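## Task

Following the second packing list, put the dry figs and soap bars cartons into the box for order 5887, the tea bags and oat bars cartons into order 6348, and the nut bars carton into order 9179. The same conditions decide success: all three boxes end in a row at the conveyor's far end, front flaps bent at most 45 degrees, each holding only its listed cartons, each carton flat on its largest face on the floor, at least a finger's width from the front and side walls, nothing else in, over or against it. Boxes move on by themselves as in the first task, gated by weight, a clear near rail and the box ahead.

## Robot and tools

Setup. Four identical i2rt Big YAM arms (six joints, a right hand with index, middle, ring fingers and a thumb, and a wrist camera) stand along a conveyor. Going toward +y of the scene frame the order is arm2, arm1, arm4, arm3. Stop one lies between arm2 and arm1, stop two between arm4 and arm3, then the conveyor end. Each pair has a bench of cartons in front of it. Boxes are loose on the rollers, front wall (with order number) toward the arms, lid hinged at the back and open. Each stop weighs its box; the box rolls on once it holds its order's cartons from that bench and no arm is over the near rail there. An arm over the rail freezes traffic at that stop.

Frames. One scene frame, metres, origin on the floor, +z up. Arm feet (base_link): arm1 (0.035, 0.334, 0.959), arm2 (-0.078, -0.301, 0.931), arm3 (-0.060, 1.876, 0.940), arm4 (0.002, 1.249, 0.933), each nearly facing +x with a small yaw. Reach is about 1.06 m from the joint-1 axis. The hand point's own axes: +z out along straight fingers, +x across the palm away from the thumb, +y out of the palm face. With joints 1, 5, 6 at 0 and the hand level and forward, the palm is up and the thumb on the right.

Tool move. Arguments are arm1, arm2, arm3, arm4 (one object per arm; omit an arm to leave it on its old command) plus cameras. Inside an arm's object:
- joints: a dict of absolute targets by name. joint1_rad -2.879..2.879 (base yaw, + is counter-clockwise from above), joint2_rad 0..3.141 (shoulder), joint3_rad 0..3.019 (elbow, + opens), joint4_rad -1.692..1.57 (wrist pitch, + lifts fingers), joint5_rad -1.57..1.57 (sideways, + to the arm's right), joint6_rad -2.094..2.094 (roll, + clockwise from behind). Sixteen finger keys hand_index_mcp .. hand_thumb_ipl take -1..1, a linear scale between each hinge's two stops; -1 generally curls toward the palm, and straight is e.g. +0.75 for _mcp, +0.58 _pip, +0.70 _dip, 0 _abd, +0.71 thumb_cmc. hand_current_limit (-1..1, maps 0..550 mA, start +0.4) and hand_speed (-0.96..1, start -0.6) are settings. Omitted keys keep their goals; resending the measured position loosens a grip.
- target: one list of 7 numbers [x, y, z, qw, qx, qy, qz], an absolute hand pose in the scene frame, reached along a straight line starting at the current hand_target. With target, joints may only hold hand keys.
- speed: top path speed, 0.002..0.5 m/s (default 0.25); rotation capped at twice that in rad/s. Needs target.
- min_time_s: 0.1..8 s, least duration of that arm's joint moves.
All arms start together; hand paths in one call finish together (0.5..10 s), and an action stops at 15 s. Hands lag, stray, and often end a centimetre or more off. cameras: list of arm1_cam_wrist..arm4_cam_wrist, cam_end, cam_side1, cam_side2, cam_station1, cam_station2, cam_stock, cam_stock2, or all; [] for none. A move with no arm part returns everything, including the scene number.

Other tools. wait {seconds 0..10, cameras}: the scene runs on. zoom_image {camera, region [x0,y0,x1,y1]} in pixels from the top-left, at most 504 by 504, only for cameras in the latest images. finished_scene {scene}: ends the scene irreversibly; the goal must hold without the robots.

Results. Per arm: joint_positions, hand and hand_target poses, Joint velocities (rad/s, arm joints only), joint torques (wrap at ±28 N m on joints 3 and 4), finger currents in mA (positive pushes toward -1), hand_goal_ lines and hand_state words (moving, goal, blocked, overload). The move line gives done or the worst status per arm. Status words: off_target (resting away, may still push), time_out (arm holds a nearby target and keeps pushing; on_its_own lists it), not_followed (a check withheld it, with 'joint command not followed' or 'pose unreachable'), limit_stop_at_motor_heat (resend). Arms under 'as last shown' were not commanded and read 'not commanded'. The pictures line orders the images, which may lag the state slightly. MOTOR HOT warns near 85 °C; OVER-TEMPERATURE FAULT means the arm dropped and is stopped for 30-60 s, losing hand commands sent meanwhile.

Avoid. Arms do not halt on contact and keep pushing; never press two robots together or close a hand on another's fingers, and keep hands and wrist cameras of neighbours apart. Do not knock boxes or cartons off the work area, drop or release moving cartons, or slam into fixed things. Keep finger currents below 495 mA for long (5 s there shuts a motor down for 10 s). Avoid holding loads or stretched poses for long, to limit heat. Withdraw arms from over the rail so boxes can advance, and watch that the front flap is not folded past 45 degrees.

Each tool is called as name(argument=value, ...), one argument or row to a line, values as JSON.

## Session

move(
  cameras=["all"],
)

Scene clock: 0.00 s.
Joint torques (N m): no reading
Motor temperatures (°C): arm1=[25 30 27 25 25 23] | arm2=[23 29 29 26 23 26] | arm3=[26 31 31 25 25 24] | arm4=[27 25 28 24 24 26]
Heat: arm1: hottest joint2_rad 30 °C; arm2: hottest joint2_rad 29 °C; arm3: hottest joint2_rad 31 °C; arm4: hottest joint3_rad 28 °C.
Joint velocities: within noise
arm1.joint_positions: joint1_rad=-0.186 joint2_rad=+0.622 joint3_rad=+1.442 joint4_rad=-1.184 joint5_rad=-0.064 joint6_rad=+1.051 hand_index_mcp=+0.753 hand_index_abd=+0.000 hand_index_pip=+0.577 hand_index_dip=+0.696 hand_middle_mcp=+0.753 hand_middle_abd=+0.000 hand_middle_pip=+0.577 hand_middle_dip=+0.696 hand_ring_mcp=+0.753 hand_ring_abd=+0.000 hand_ring_pip=+0.577 hand_ring_dip=+0.696 hand_thumb_cmc=+0.714 hand_thumb_axl=+0.677 hand_thumb_mcp=+0.226 hand_thumb_ipl=+0.168 hand_current_limit=+0.400 hand_speed=-0.600
arm1.joint_status: not commanded
arm1.hand_state: goal,goal,goal,goal,goal,goal,goal,goal,goal,goal,goal,goal,goal,goal,goal,goal
arm1.index_mcp_current_ma: 0
arm1.index_abd_current_ma: 0
arm1.index_pip_current_ma: 0
arm1.index_dip_current_ma: 0
arm1.middle_mcp_current_ma: 0
arm1.middle_abd_current_ma: 0
arm1.middle_pip_current_ma: 0
arm1.middle_dip_current_ma: 0
arm1.ring_mcp_current_ma: 0
arm1.ring_abd_current_ma: 0
arm1.ring_pip_current_ma: 0
arm1.ring_dip_current_ma: 0
arm1.thumb_cmc_current_ma: 0
arm1.thumb_axl_current_ma: 0
arm1.thumb_mcp_current_ma: 0
arm1.thumb_ipl_current_ma: 0
arm1.hand_goal_index_mcp: 0.754
arm1.hand_goal_index_abd: 0.000
arm1.hand_goal_index_pip: 0.576
arm1.hand_goal_index_dip: 0.696
arm1.hand_goal_middle_mcp: 0.754
arm1.hand_goal_middle_abd: 0.000
arm1.hand_goal_middle_pip: 0.576
arm1.hand_goal_middle_dip: 0.696
arm1.hand_goal_ring_mcp: 0.754
arm1.hand_goal_ring_abd: 0.000
arm1.hand_goal_ring_pip: 0.576
arm1.hand_goal_ring_dip: 0.696
arm1.hand_goal_thumb_cmc: 0.714
arm1.hand_goal_thumb_axl: 0.678
arm1.hand_goal_thumb_mcp: 0.226
arm1.hand_goal_thumb_ipl: 0.168
arm1.hand: x=+0.2795 y=+0.2463 z=+1.5796 quat_wxyz=(+0.151, +0.796, +0.197, +0.552) (m; scene frame)
arm1.hand_target: x=+0.2755 y=+0.2468 z=+1.5902 quat_wxyz=(+0.154, +0.789, +0.196, +0.561) (m; scene frame)
arm1.hand_status: not commanded
arm2.joint_positions: joint1_rad=-0.157 joint2_rad=+0.617 joint3_rad=+1.361 joint4_rad=-1.248 joint5_rad=-0.001 joint6_rad=+1.125 hand_index_mcp=+0.753 hand_index_abd=+0.000 hand_index_pip=+0.577 hand_index_dip=+0.696 hand_middle_mcp=+0.753 hand_middle_abd=+0.000 hand_middle_pip=+0.577 hand_middle_dip=+0.696 hand_ring_mcp=+0.753 hand_ring_abd=+0.000 hand_ring_pip=+0.577 hand_ring_dip=+0.696 hand_thumb_cmc=+0.714 hand_thumb_axl=+0.677 hand_thumb_mcp=+0.226 hand_thumb_ipl=+0.168 hand_current_limit=+0.400 hand_speed=-0.600
arm2.joint_status: not commanded
arm2.hand_state: goal,goal,goal,goal,goal,goal,goal,goal,goal,goal,goal,goal,goal,goal,goal,goal
arm2.index_mcp_current_ma: 0
arm2.index_abd_current_ma: 0
arm2.index_pip_current_ma: 0
arm2.index_dip_current_ma: 0
arm2.middle_mcp_current_ma: 0
arm2.middle_abd_current_ma: 0
arm2.middle_pip_current_ma: 0
arm2.middle_dip_current_ma: 0
arm2.ring_mcp_current_ma: 0
arm2.ring_abd_current_ma: 0
arm2.ring_pip_current_ma: 0
arm2.ring_dip_current_ma: 0
arm2.thumb_cmc_current_ma: 0
arm2.thumb_axl_current_ma: 0
arm2.thumb_mcp_current_ma: 0
arm2.thumb_ipl_current_ma: 0
arm2.hand_goal_index_mcp: 0.754
arm2.hand_goal_index_abd: 0.000
arm2.hand_goal_index_pip: 0.576
arm2.hand_goal_index_dip: 0.696
arm2.hand_goal_middle_mcp: 0.754
arm2.hand_goal_middle_abd: 0.000
arm2.hand_goal_middle_pip: 0.576
arm2.hand_goal_middle_dip: 0.696
arm2.hand_goal_ring_mcp: 0.754
arm2.hand_goal_ring_abd: 0.000
arm2.hand_goal_ring_pip: 0.576
arm2.hand_goal_ring_dip: 0.696
arm2.hand_goal_thumb_cmc: 0.714
arm2.hand_goal_thumb_axl: 0.678
arm2.hand_goal_thumb_mcp: 0.226
arm2.hand_goal_thumb_ipl: 0.168
arm2.hand: x=+0.1465 y=-0.4533 z=+1.4898 quat_wxyz=(+0.170, +0.856, +0.082, +0.482) (m; scene frame)
arm2.hand_target: x=+0.1436 y=-0.4527 z=+1.5039 quat_wxyz=(+0.175, +0.847, +0.081, +0.494) (m; scene frame)
arm2.hand_status: not commanded
arm3.joint_positions: joint1_rad=-0.114 joint2_rad=+0.611 joint3_rad=+1.447 joint4_rad=-1.232 joint5_rad=+0.072 joint6_rad=+1.035 hand_index_mcp=+0.753 hand_index_abd=+0.000 hand_index_pip=+0.577 hand_index_dip=+0.696 hand_middle_mcp=+0.753 hand_middle_abd=+0.000 hand_middle_pip=+0.577 hand_middle_dip=+0.696 hand_ring_mcp=+0.753 hand_ring_abd=+0.000 hand_ring_pip=+0.577 hand_ring_dip=+0.696 hand_thumb_cmc=+0.714 hand_thumb_axl=+0.677 hand_thumb_mcp=+0.226 hand_thumb_ipl=+0.168 hand_current_limit=+0.400 hand_speed=-0.600
arm3.joint_status: not commanded
arm3.hand_state: goal,goal,goal,goal,goal,goal,goal,goal,goal,goal,goal,goal,goal,goal,goal,goal
arm3.index_mcp_current_ma: 0
arm3.index_abd_current_ma: 0
arm3.index_pip_current_ma: 0
arm3.index_dip_current_ma: 0
arm3.middle_mcp_current_ma: 0
arm3.middle_abd_current_ma: 0
arm3.middle_pip_current_ma: 0
arm3.middle_dip_current_ma: 0
arm3.ring_mcp_current_ma: 0
arm3.ring_abd_current_ma: 0
arm3.ring_pip_current_ma: 0
arm3.ring_dip_current_ma: 0
arm3.thumb_cmc_current_ma: 0
arm3.thumb_axl_current_ma: 0
arm3.thumb_mcp_current_ma: 0
arm3.thumb_ipl_current_ma: 0
arm3.hand_goal_index_mcp: 0.754
arm3.hand_goal_index_abd: 0.000
arm3.hand_goal_index_pip: 0.576
arm3.hand_goal_index_dip: 0.696
arm3.hand_goal_middle_mcp: 0.754
arm3.hand_goal_middle_abd: 0.000
arm3.hand_goal_middle_pip: 0.576
arm3.hand_goal_middle_dip: 0.696
arm3.hand_goal_ring_mcp: 0.754
arm3.hand_goal_ring_abd: 0.000
arm3.hand_goal_ring_pip: 0.576
arm3.hand_goal_ring_dip: 0.696
arm3.hand_goal_thumb_cmc: 0.714
arm3.hand_goal_thumb_axl: 0.678
arm3.hand_goal_thumb_mcp: 0.226
arm3.hand_goal_thumb_ipl: 0.168
arm3.hand: x=+0.1529 y=+1.7267 z=+1.5552 quat_wxyz=(+0.238, +0.827, +0.105, +0.499) (m; scene frame)
arm3.hand_target: x=+0.1483 y=+1.7279 z=+1.5684 quat_wxyz=(+0.242, +0.818, +0.104, +0.511) (m; scene frame)
arm3.hand_status: not commanded
arm4.joint_positions: joint1_rad=+0.196 joint2_rad=+0.612 joint3_rad=+1.407 joint4_rad=-1.140 joint5_rad=-0.040 joint6_rad=+1.036 hand_index_mcp=+0.753 hand_index_abd=+0.000 hand_index_pip=+0.577 hand_index_dip=+0.696 hand_middle_mcp=+0.753 hand_middle_abd=+0.000 hand_middle_pip=+0.577 hand_middle_dip=+0.696 hand_ring_mcp=+0.753 hand_ring_abd=+0.000 hand_ring_pip=+0.577 hand_ring_dip=+0.696 hand_thumb_cmc=+0.714 hand_thumb_axl=+0.677 hand_thumb_mcp=+0.226 hand_thumb_ipl=+0.168 hand_current_limit=+0.400 hand_speed=-0.600
arm4.joint_status: not commanded
arm4.hand_state: overload,goal,goal,goal,goal,goal,goal,goal,goal,goal,goal,goal,goal,goal,goal,goal
arm4.index_mcp_current_ma: 0
arm4.index_abd_current_ma: 0
arm4.index_pip_current_ma: 0
arm4.index_dip_current_ma: 0
arm4.middle_mcp_current_ma: 0
arm4.middle_abd_current_ma: 0
arm4.middle_pip_current_ma: 0
arm4.middle_dip_current_ma: 0
arm4.ring_mcp_current_ma: 0
arm4.ring_abd_current_ma: 0
arm4.ring_pip_current_ma: 0
arm4.ring_dip_current_ma: 0
arm4.thumb_cmc_current_ma: 0
arm4.thumb_axl_current_ma: 0
arm4.thumb_mcp_current_ma: 0
arm4.thumb_ipl_current_ma: 0
arm4.hand_goal_index_mcp: 0.754
arm4.hand_goal_index_abd: 0.000
arm4.hand_goal_index_pip: 0.576
arm4.hand_goal_index_dip: 0.696
arm4.hand_goal_middle_mcp: 0.754
arm4.hand_goal_middle_abd: 0.000
arm4.hand_goal_middle_pip: 0.576
arm4.hand_goal_middle_dip: 0.696
arm4.hand_goal_ring_mcp: 0.754
arm4.hand_goal_ring_abd: 0.000
arm4.hand_goal_ring_pip: 0.576
arm4.hand_goal_ring_dip: 0.696
arm4.hand_goal_thumb_cmc: 0.714
arm4.hand_goal_thumb_axl: 0.678
arm4.hand_goal_thumb_mcp: 0.226
arm4.hand_goal_thumb_ipl: 0.168
arm4.hand: x=+0.2692 y=+1.2733 z=+1.5488 quat_wxyz=(+0.036, +0.729, +0.368, +0.577) (m; scene frame)
arm4.hand_target: x=+0.2649 y=+1.2717 z=+1.5613 quat_wxyz=(+0.037, +0.721, +0.364, +0.588) (m; scene frame)
arm4.hand_status: not commanded
pictures: arm1_cam_wrist, arm2_cam_wrist, arm3_cam_wrist, arm4_cam_wrist, cam_end, cam_side1, cam_side2, cam_station1, cam_station2, cam_stock, cam_stock2
Images, in order (width x height): arm1_cam_wrist 672x504, arm2_cam_wrist 672x504, arm3_cam_wrist 672x504, arm4_cam_wrist 672x504, cam_end 896x504, cam_side1 896x504, cam_side2 896x504, cam_station1 896x504, cam_station2 896x504, cam_stock 896x504, cam_stock2 896x504.

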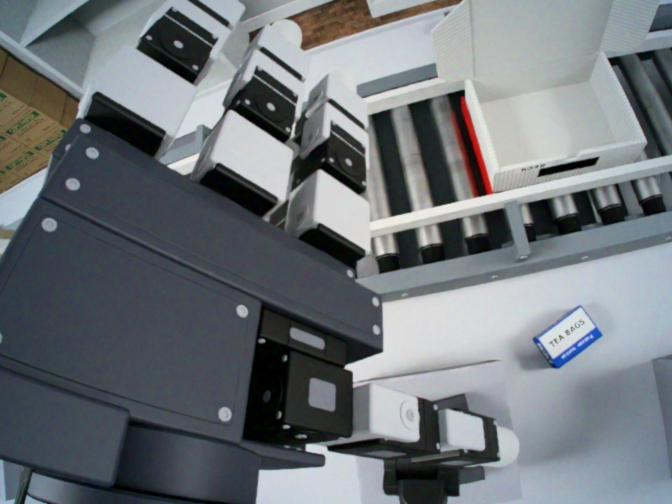

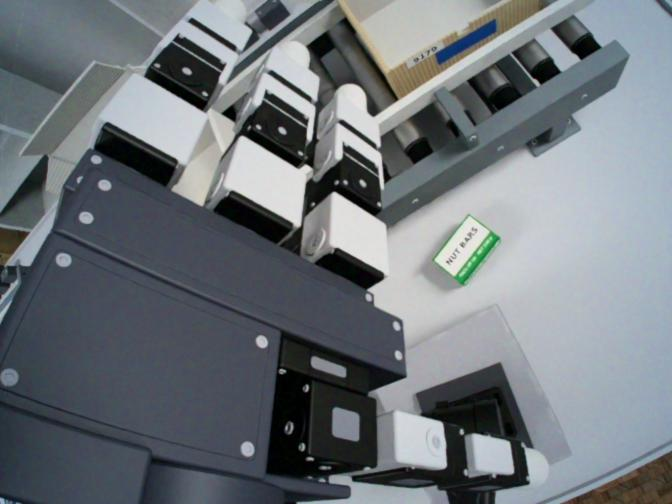

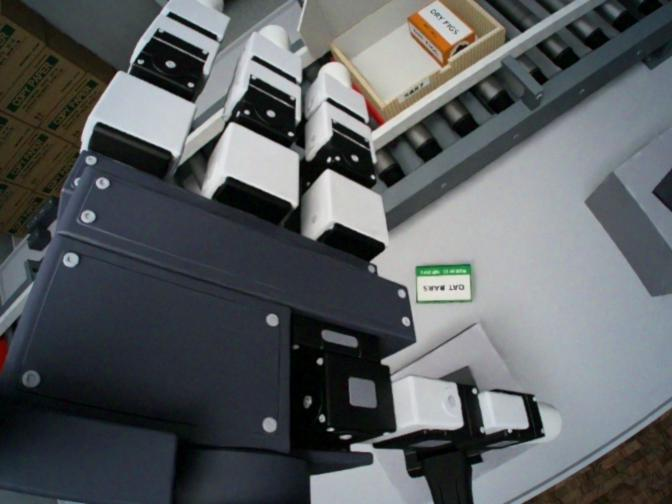

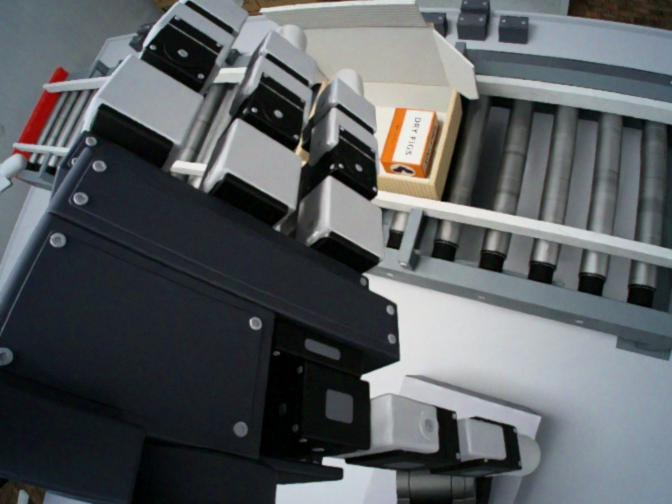

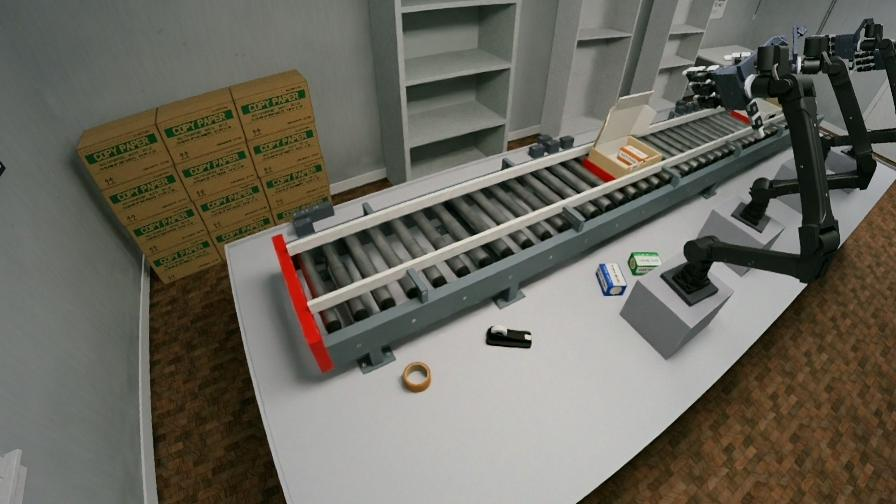

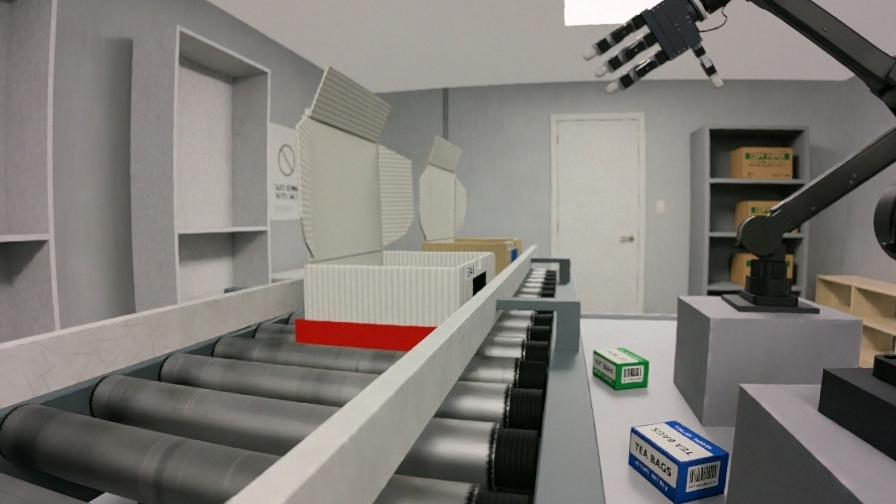

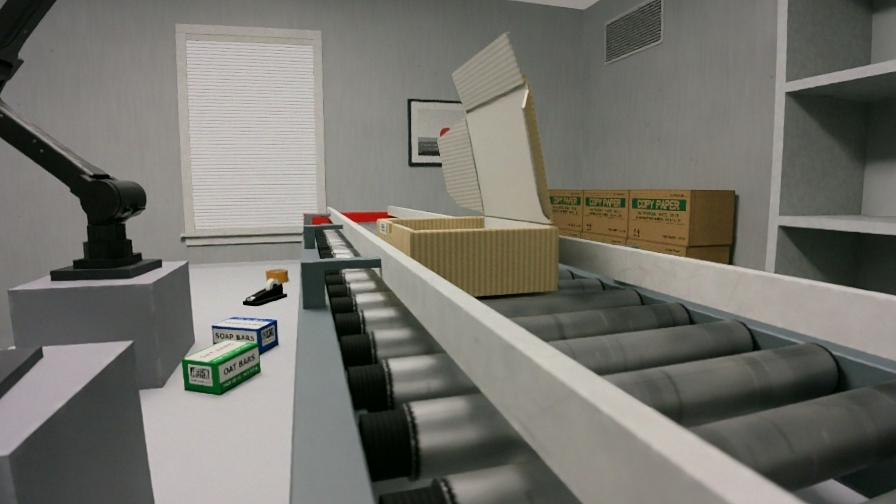

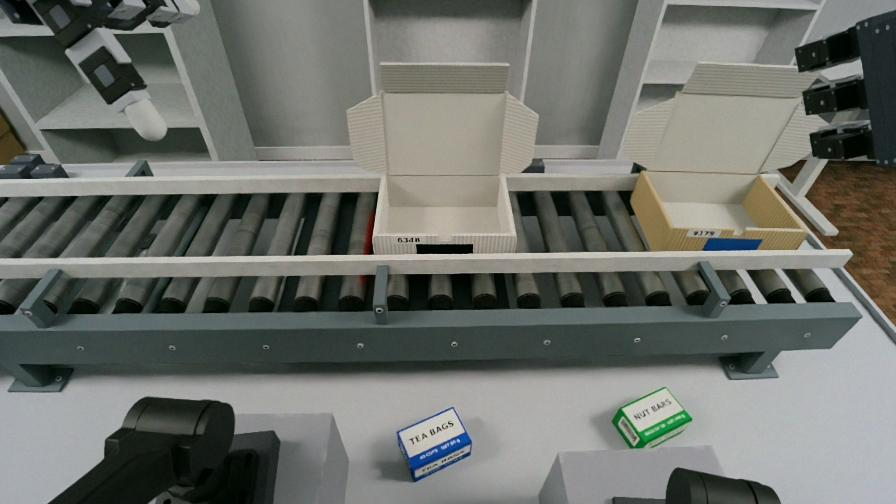

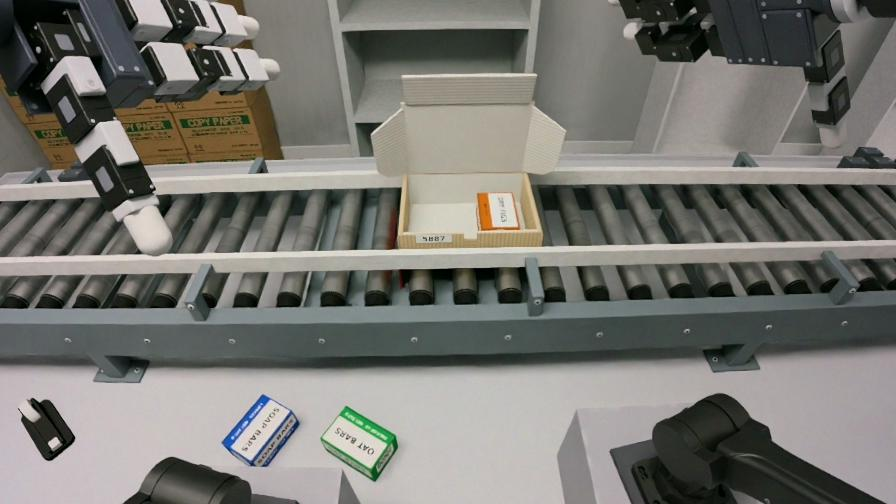

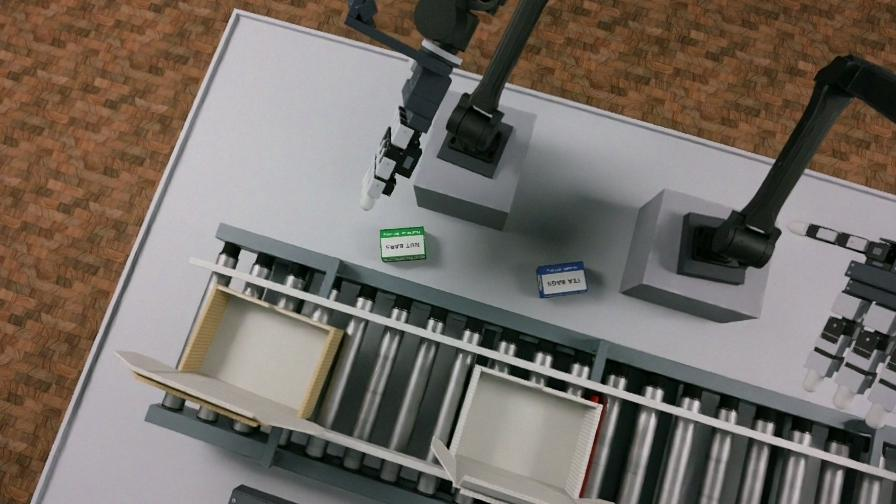

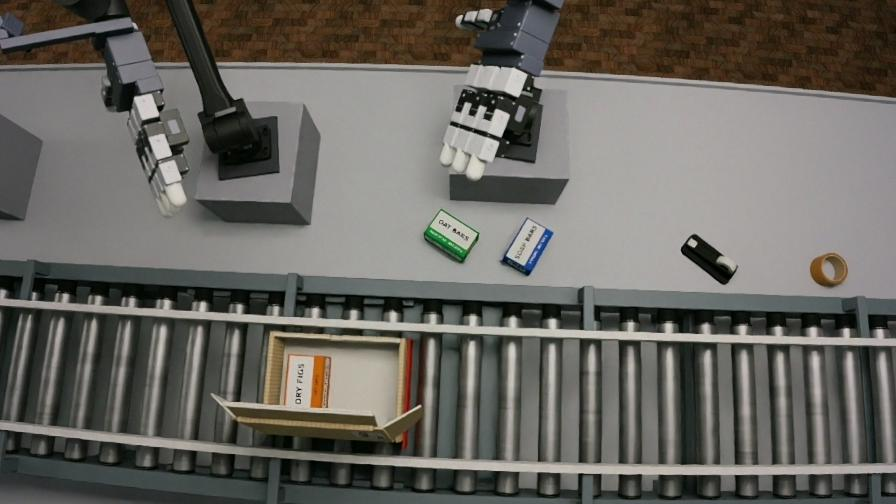

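zoom_image(
  camera="cam_station1",
  region=[370, 380, 510, 500],
)

zoom_image(
  camera="cam_station1",
  region=[590, 370, 720, 470],
)

zoom_image(
  camera="cam_stock",
  region=[350, 200, 490, 290],
)

zoom_image(
  camera="cam_stock",
  region=[500, 230, 640, 330],
)

zoom_image(
  camera="cam_station2",
  region=[200, 370, 420, 500],
)

zoom_image(
  camera="cam_stock2",
  region=[410, 190, 570, 290],
)

Scaled by 3.600.

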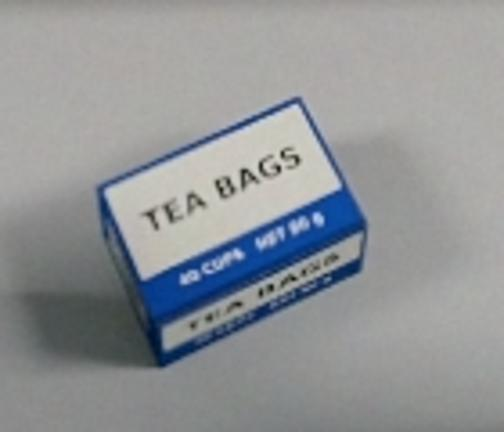

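Scaled by 3.877.

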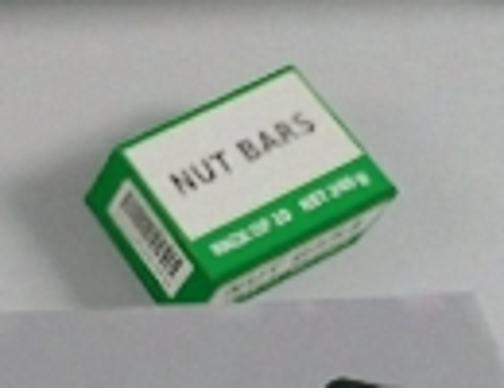

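Scaled by 3.600.

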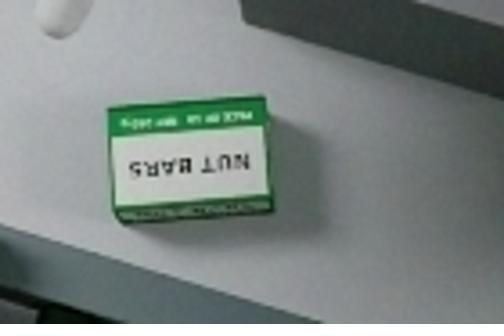

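Scaled by 3.600.

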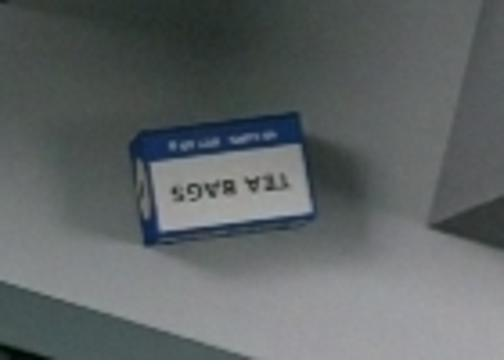

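Scaled by 2.291.

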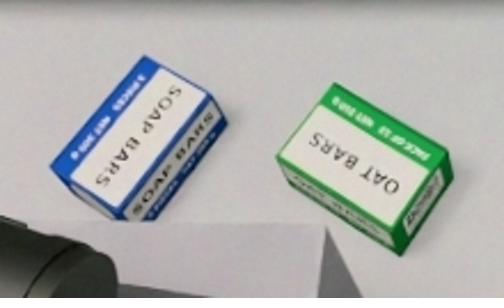

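Scaled by 3.150.

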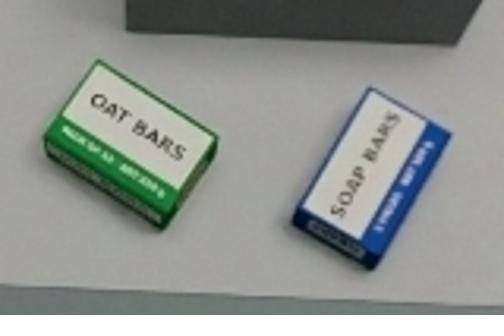

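move(
  arm1={"joints": {"joint1_rad": -1.283, "joint2_rad": 0.92, "joint3_rad": 0.56, "joint4_rad": -0.83, "joint5_rad": 0.0, "joint6_rad": 0.0, "hand_index_mcp": 0.75, "hand_index_abd": 0.3, "hand_index_pip": 0.58, "hand_index_dip": 0.70, "hand_ring_mcp": 0.75, "hand_ring_abd": -0.3, "hand_ring_pip": 0.58, "hand_ring_dip": 0.70, "hand_middle_mcp": 1.0, "hand_middle_pip": -0.85, "hand_middle_dip": -0.7, "hand_thumb_cmc": -0.57, "hand_thumb_mcp": -0.5, "hand_thumb_ipl": -0.42}, "min_time_s": 4},
  arm2={"joints": {"joint1_rad": -0.042, "joint2_rad": 0.85, "joint3_rad": 0.6, "joint4_rad": -1.12, "joint5_rad": 0.3, "joint6_rad": 1.07, "hand_index_mcp": 0.75, "hand_index_abd": 0.3, "hand_index_pip": 0.58, "hand_index_dip": 0.70, "hand_ring_mcp": 0.75, "hand_ring_abd": -0.3, "hand_ring_pip": 0.58, "hand_ring_dip": 0.70, "hand_middle_mcp": 1.0, "hand_middle_pip": -0.85, "hand_middle_dip": -0.7, "hand_thumb_cmc": -0.57, "hand_thumb_mcp": -0.5, "hand_thumb_ipl": -0.42}, "min_time_s": 4},
  arm3={"joints": {"joint1_rad": 0.686, "joint2_rad": 0.62, "joint3_rad": 0.5, "joint4_rad": -1.25, "joint5_rad": 0.297, "joint6_rad": 1.05, "hand_index_mcp": 0.75, "hand_index_abd": 0.3, "hand_index_pip": 0.58, "hand_index_dip": 0.70, "hand_ring_mcp": 0.75, "hand_ring_abd": -0.3, "hand_ring_pip": 0.58, "hand_ring_dip": 0.70, "hand_middle_mcp": 1.0, "hand_middle_pip": -0.85, "hand_middle_dip": -0.7, "hand_thumb_cmc": -0.57, "hand_thumb_mcp": -0.5, "hand_thumb_ipl": -0.42}, "min_time_s": 4},
  cameras=["cam_station1", "cam_station2", "cam_stock", "cam_stock2"],
)

Scene clock: 6.90 s.
Joint torques (N m): arm1=[1.26 -1.08 10.07 1.95 0.04 0.09] | arm2=[0.09 -1.49 7.04 1.36 0.33 -0.19] | arm3=[1.61 -1.2 8.55 0.5 0.57 0.03] | arm4=[0.44 1.96 11.02 2.36 0.03 -0.11]
Motor temperatures (°C): arm1=[25 30 27 25 25 23] | arm2=[23 29 30 26 23 26] | arm3=[26 30 32 25 25 23] | arm4=[27 25 29 24 23 26]
Heat: arm1: hottest joint2_rad 30 °C; arm2: hottest joint3_rad 30 °C; arm3: hottest joint3_rad 32 °C; arm4: hottest joint3_rad 29 °C.
move: arm1 done; arm2 done; arm3 done
Joint velocities: within noise
arm1.joint_positions: joint1_rad=-1.271 joint2_rad=+0.907 joint3_rad=+0.558 joint4_rad=-0.843 joint5_rad=-0.002 joint6_rad=+0.011 hand_index_mcp=+0.755 hand_index_abd=+0.300 hand_index_pip=+0.578 hand_index_dip=+0.697 hand_middle_mcp=+1.000 hand_middle_abd=+0.001 hand_middle_pip=-0.844 hand_middle_dip=-0.697 hand_ring_mcp=+0.755 hand_ring_abd=-0.295 hand_ring_pip=+0.578 hand_ring_dip=+0.697 hand_thumb_cmc=-0.567 hand_thumb_axl=+0.679 hand_thumb_mcp=-0.501 hand_thumb_ipl=-0.418 hand_current_limit=+0.400 hand_speed=-0.600
arm1.joint_status: all done
arm1.hand_state: goal,goal,goal,goal,goal,goal,goal,goal,goal,goal,goal,goal,goal,goal,goal,goal
arm1.index_mcp_current_ma: 7
arm1.index_abd_current_ma: 0
arm1.index_pip_current_ma: -1
arm1.index_dip_current_ma: -2
arm1.middle_mcp_current_ma: 0
arm1.middle_abd_current_ma: 0
arm1.middle_pip_current_ma: 7
arm1.middle_dip_current_ma: 2
arm1.ring_mcp_current_ma: 7
arm1.ring_abd_current_ma: 5
arm1.ring_pip_current_ma: -1
arm1.ring_dip_current_ma: -2
arm1.thumb_cmc_current_ma: 3
arm1.thumb_axl_current_ma: 1
arm1.thumb_mcp_current_ma: -1
arm1.thumb_ipl_current_ma: 2
arm1.hand_goal_index_mcp: 0.750
arm1.hand_goal_index_abd: 0.300
arm1.hand_goal_index_pip: 0.580
arm1.hand_goal_index_dip: 0.700
arm1.hand_goal_middle_mcp: 1.000
arm1.hand_goal_middle_abd: 0.000
arm1.hand_goal_middle_pip: -0.850
arm1.hand_goal_middle_dip: -0.700
arm1.hand_goal_ring_mcp: 0.750
arm1.hand_goal_ring_abd: -0.300
arm1.hand_goal_ring_pip: 0.580
arm1.hand_goal_ring_dip: 0.700
arm1.hand_goal_thumb_cmc: -0.570
arm1.hand_goal_thumb_axl: 0.678
arm1.hand_goal_thumb_mcp: -0.500
arm1.hand_goal_thumb_ipl: -0.420
arm1.hand: x=+0.1554 y=-0.0152 z=+1.1066 quat_wxyz=(+0.192, +0.962, +0.189, +0.042) (m; scene frame)
arm1.hand_target: x=+0.1532 y=-0.0197 z=+1.1054 quat_wxyz=(+0.193, +0.962, +0.188, +0.040) (m; scene frame)
arm1.hand_status: not commanded
arm2.joint_positions: joint1_rad=-0.053 joint2_rad=+0.842 joint3_rad=+0.601 joint4_rad=-1.137 joint5_rad=+0.298 joint6_rad=+1.083 hand_index_mcp=+0.754 hand_index_abd=+0.299 hand_index_pip=+0.578 hand_index_dip=+0.698 hand_middle_mcp=+0.999 hand_middle_abd=+0.001 hand_middle_pip=-0.845 hand_middle_dip=-0.697 hand_ring_mcp=+0.754 hand_ring_abd=-0.294 hand_ring_pip=+0.578 hand_ring_dip=+0.698 hand_thumb_cmc=-0.567 hand_thumb_axl=+0.679 hand_thumb_mcp=-0.500 hand_thumb_ipl=-0.418 hand_current_limit=+0.400 hand_speed=-0.600
arm2.joint_status: all done
arm2.hand_state: goal,goal,goal,goal,goal,goal,goal,goal,goal,goal,goal,goal,goal,goal,goal,goal
arm2.index_mcp_current_ma: 2
arm2.index_abd_current_ma: 0
arm2.index_pip_current_ma: 0
arm2.index_dip_current_ma: -1
arm2.middle_mcp_current_ma: 0
arm2.middle_abd_current_ma: 0
arm2.middle_pip_current_ma: 2
arm2.middle_dip_current_ma: 1
arm2.ring_mcp_current_ma: 2
arm2.ring_abd_current_ma: 2
arm2.ring_pip_current_ma: 0
arm2.ring_dip_current_ma: 0
arm2.thumb_cmc_current_ma: 1
arm2.thumb_axl_current_ma: 0
arm2.thumb_mcp_current_ma: 0
arm2.thumb_ipl_current_ma: 1
arm2.hand_goal_index_mcp: 0.750
arm2.hand_goal_index_abd: 0.300
arm2.hand_goal_index_pip: 0.580
arm2.hand_goal_index_dip: 0.700
arm2.hand_goal_middle_mcp: 1.000
arm2.hand_goal_middle_abd: 0.000
arm2.hand_goal_middle_pip: -0.850
arm2.hand_goal_middle_dip: -0.700
arm2.hand_goal_ring_mcp: 0.750
arm2.hand_goal_ring_abd: -0.300
arm2.hand_goal_ring_pip: 0.580
arm2.hand_goal_ring_dip: 0.700
arm2.hand_goal_thumb_cmc: -0.570
arm2.hand_goal_thumb_axl: 0.678
arm2.hand_goal_thumb_mcp: -0.500
arm2.hand_goal_thumb_ipl: -0.420
arm2.hand: x=+0.1505 y=-0.4713 z=+1.0918 quat_wxyz=(+0.167, +0.973, +0.152, +0.049) (m; scene frame)
arm2.hand_target: x=+0.1567 y=-0.4695 z=+1.0909 quat_wxyz=(+0.170, +0.971, +0.163, +0.052) (m; scene frame)
arm2.hand_status: not commanded
arm3.joint_positions: joint1_rad=+0.678 joint2_rad=+0.614 joint3_rad=+0.500 joint4_rad=-1.241 joint5_rad=+0.293 joint6_rad=+1.040 hand_index_mcp=+0.756 hand_index_abd=+0.300 hand_index_pip=+0.579 hand_index_dip=+0.697 hand_middle_mcp=+1.000 hand_middle_abd=+0.000 hand_middle_pip=-0.844 hand_middle_dip=-0.698 hand_ring_mcp=+0.756 hand_ring_abd=-0.293 hand_ring_pip=+0.578 hand_ring_dip=+0.697 hand_thumb_cmc=-0.567 hand_thumb_axl=+0.679 hand_thumb_mcp=-0.500 hand_thumb_ipl=-0.418 hand_current_limit=+0.400 hand_speed=-0.600
arm3.joint_status: all done
arm3.hand_state: goal,goal,goal,goal,goal,goal,goal,goal,goal,goal,goal,goal,goal,goal,goal,goal
arm3.index_mcp_current_ma: 7
arm3.index_abd_current_ma: 0
arm3.index_pip_current_ma: -1
arm3.index_dip_current_ma: -2
arm3.middle_mcp_current_ma: 0
arm3.middle_abd_current_ma: 0
arm3.middle_pip_current_ma: 7
arm3.middle_dip_current_ma: 2
arm3.ring_mcp_current_ma: 7
arm3.ring_abd_current_ma: 7
arm3.ring_pip_current_ma: -1
arm3.ring_dip_current_ma: -2
arm3.thumb_cmc_current_ma: 3
arm3.thumb_axl_current_ma: 1
arm3.thumb_mcp_current_ma: 0
arm3.thumb_ipl_current_ma: 3
arm3.hand_goal_index_mcp: 0.750
arm3.hand_goal_index_abd: 0.300
arm3.hand_goal_index_pip: 0.580
arm3.hand_goal_index_dip: 0.700
arm3.hand_goal_middle_mcp: 1.000
arm3.hand_goal_middle_abd: 0.000
arm3.hand_goal_middle_pip: -0.850
arm3.hand_goal_middle_dip: -0.700
arm3.hand_goal_ring_mcp: 0.750
arm3.hand_goal_ring_abd: -0.300
arm3.hand_goal_ring_pip: 0.580
arm3.hand_goal_ring_dip: 0.700
arm3.hand_goal_thumb_cmc: -0.570
arm3.hand_goal_thumb_axl: 0.678
arm3.hand_goal_thumb_mcp: -0.500
arm3.hand_goal_thumb_ipl: -0.420
arm3.hand: x=+0.1808 y=+1.8691 z=+1.0938 quat_wxyz=(+0.144, +0.851, +0.495, +0.105) (m; scene frame)
arm3.hand_target: x=+0.1789 y=+1.8689 z=+1.0924 quat_wxyz=(+0.145, +0.851, +0.495, +0.099) (m; scene frame)
arm3.hand_status: not commanded
arm4: as last shown
arm4.joint_positions: joint1_rad=+0.196 joint2_rad=+0.612 joint3_rad=+1.407 joint4_rad=-1.140 joint5_rad=-0.040 joint6_rad=+1.036 hand_index_mcp=+1.000 hand_index_abd=+0.001 hand_index_pip=+0.577 hand_index_dip=+0.696 hand_middle_mcp=+0.756 hand_middle_abd=+0.001 hand_middle_pip=+0.577 hand_middle_dip=+0.696 hand_ring_mcp=+0.755 hand_ring_abd=+0.001 hand_ring_pip=+0.577 hand_ring_dip=+0.696 hand_thumb_cmc=+0.715 hand_thumb_axl=+0.677 hand_thumb_mcp=+0.226 hand_thumb_ipl=+0.168 hand_current_limit=+0.400 hand_speed=-0.600
arm4.middle_mcp_current_ma: 1
arm4.ring_mcp_current_ma: 1
arm4.thumb_cmc_current_ma: 1
pictures: cam_station1, cam_station2, cam_stock, cam_stock2
Images, in order (width x height): cam_station1 896x504, cam_station2 896x504, cam_stock 896x504, cam_stock2 896x504.

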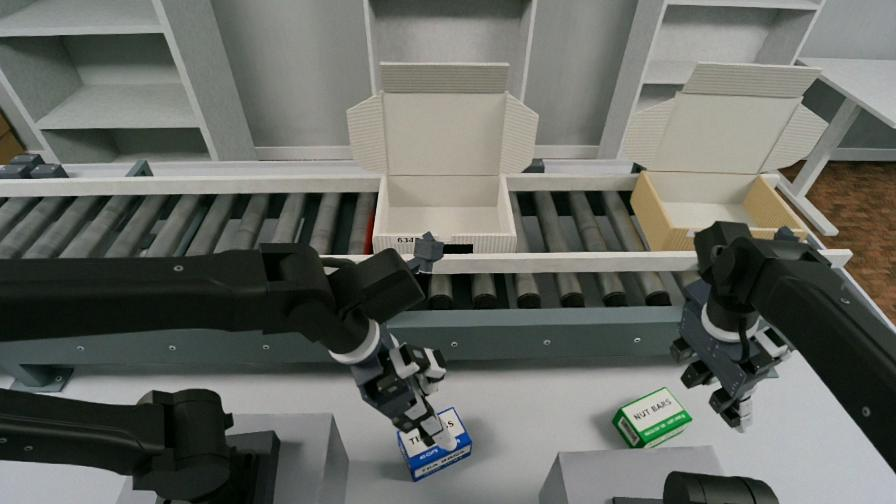

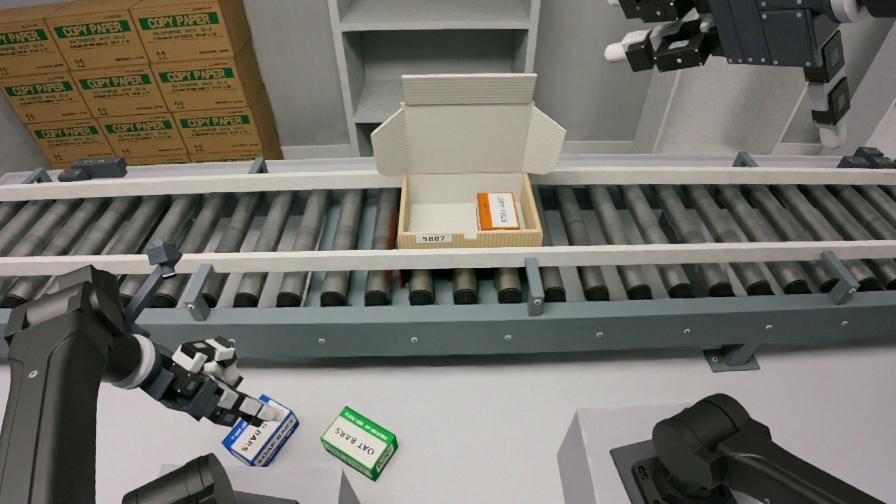

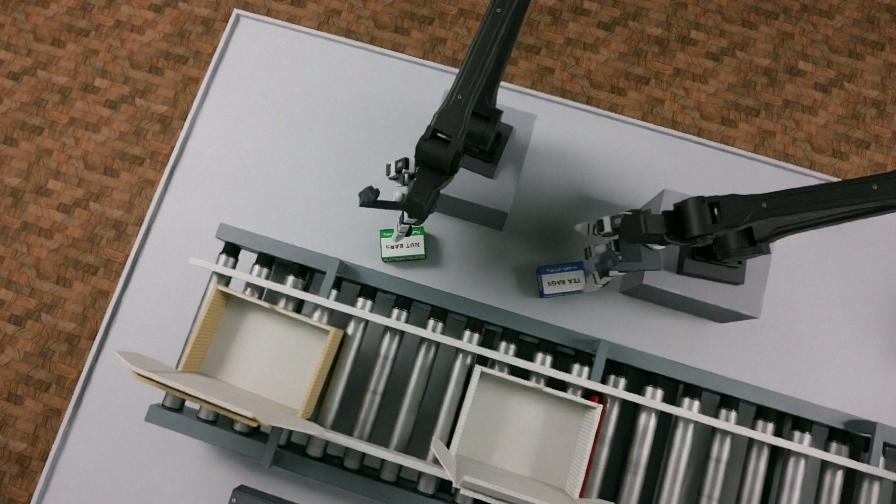

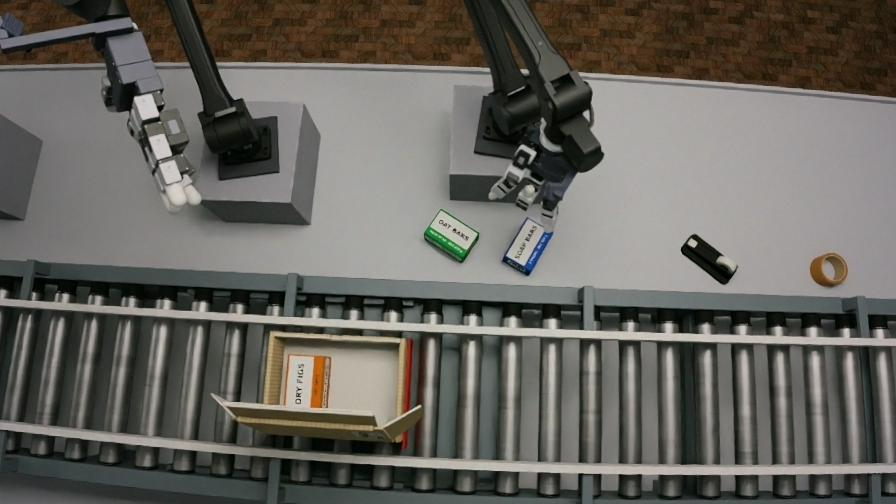

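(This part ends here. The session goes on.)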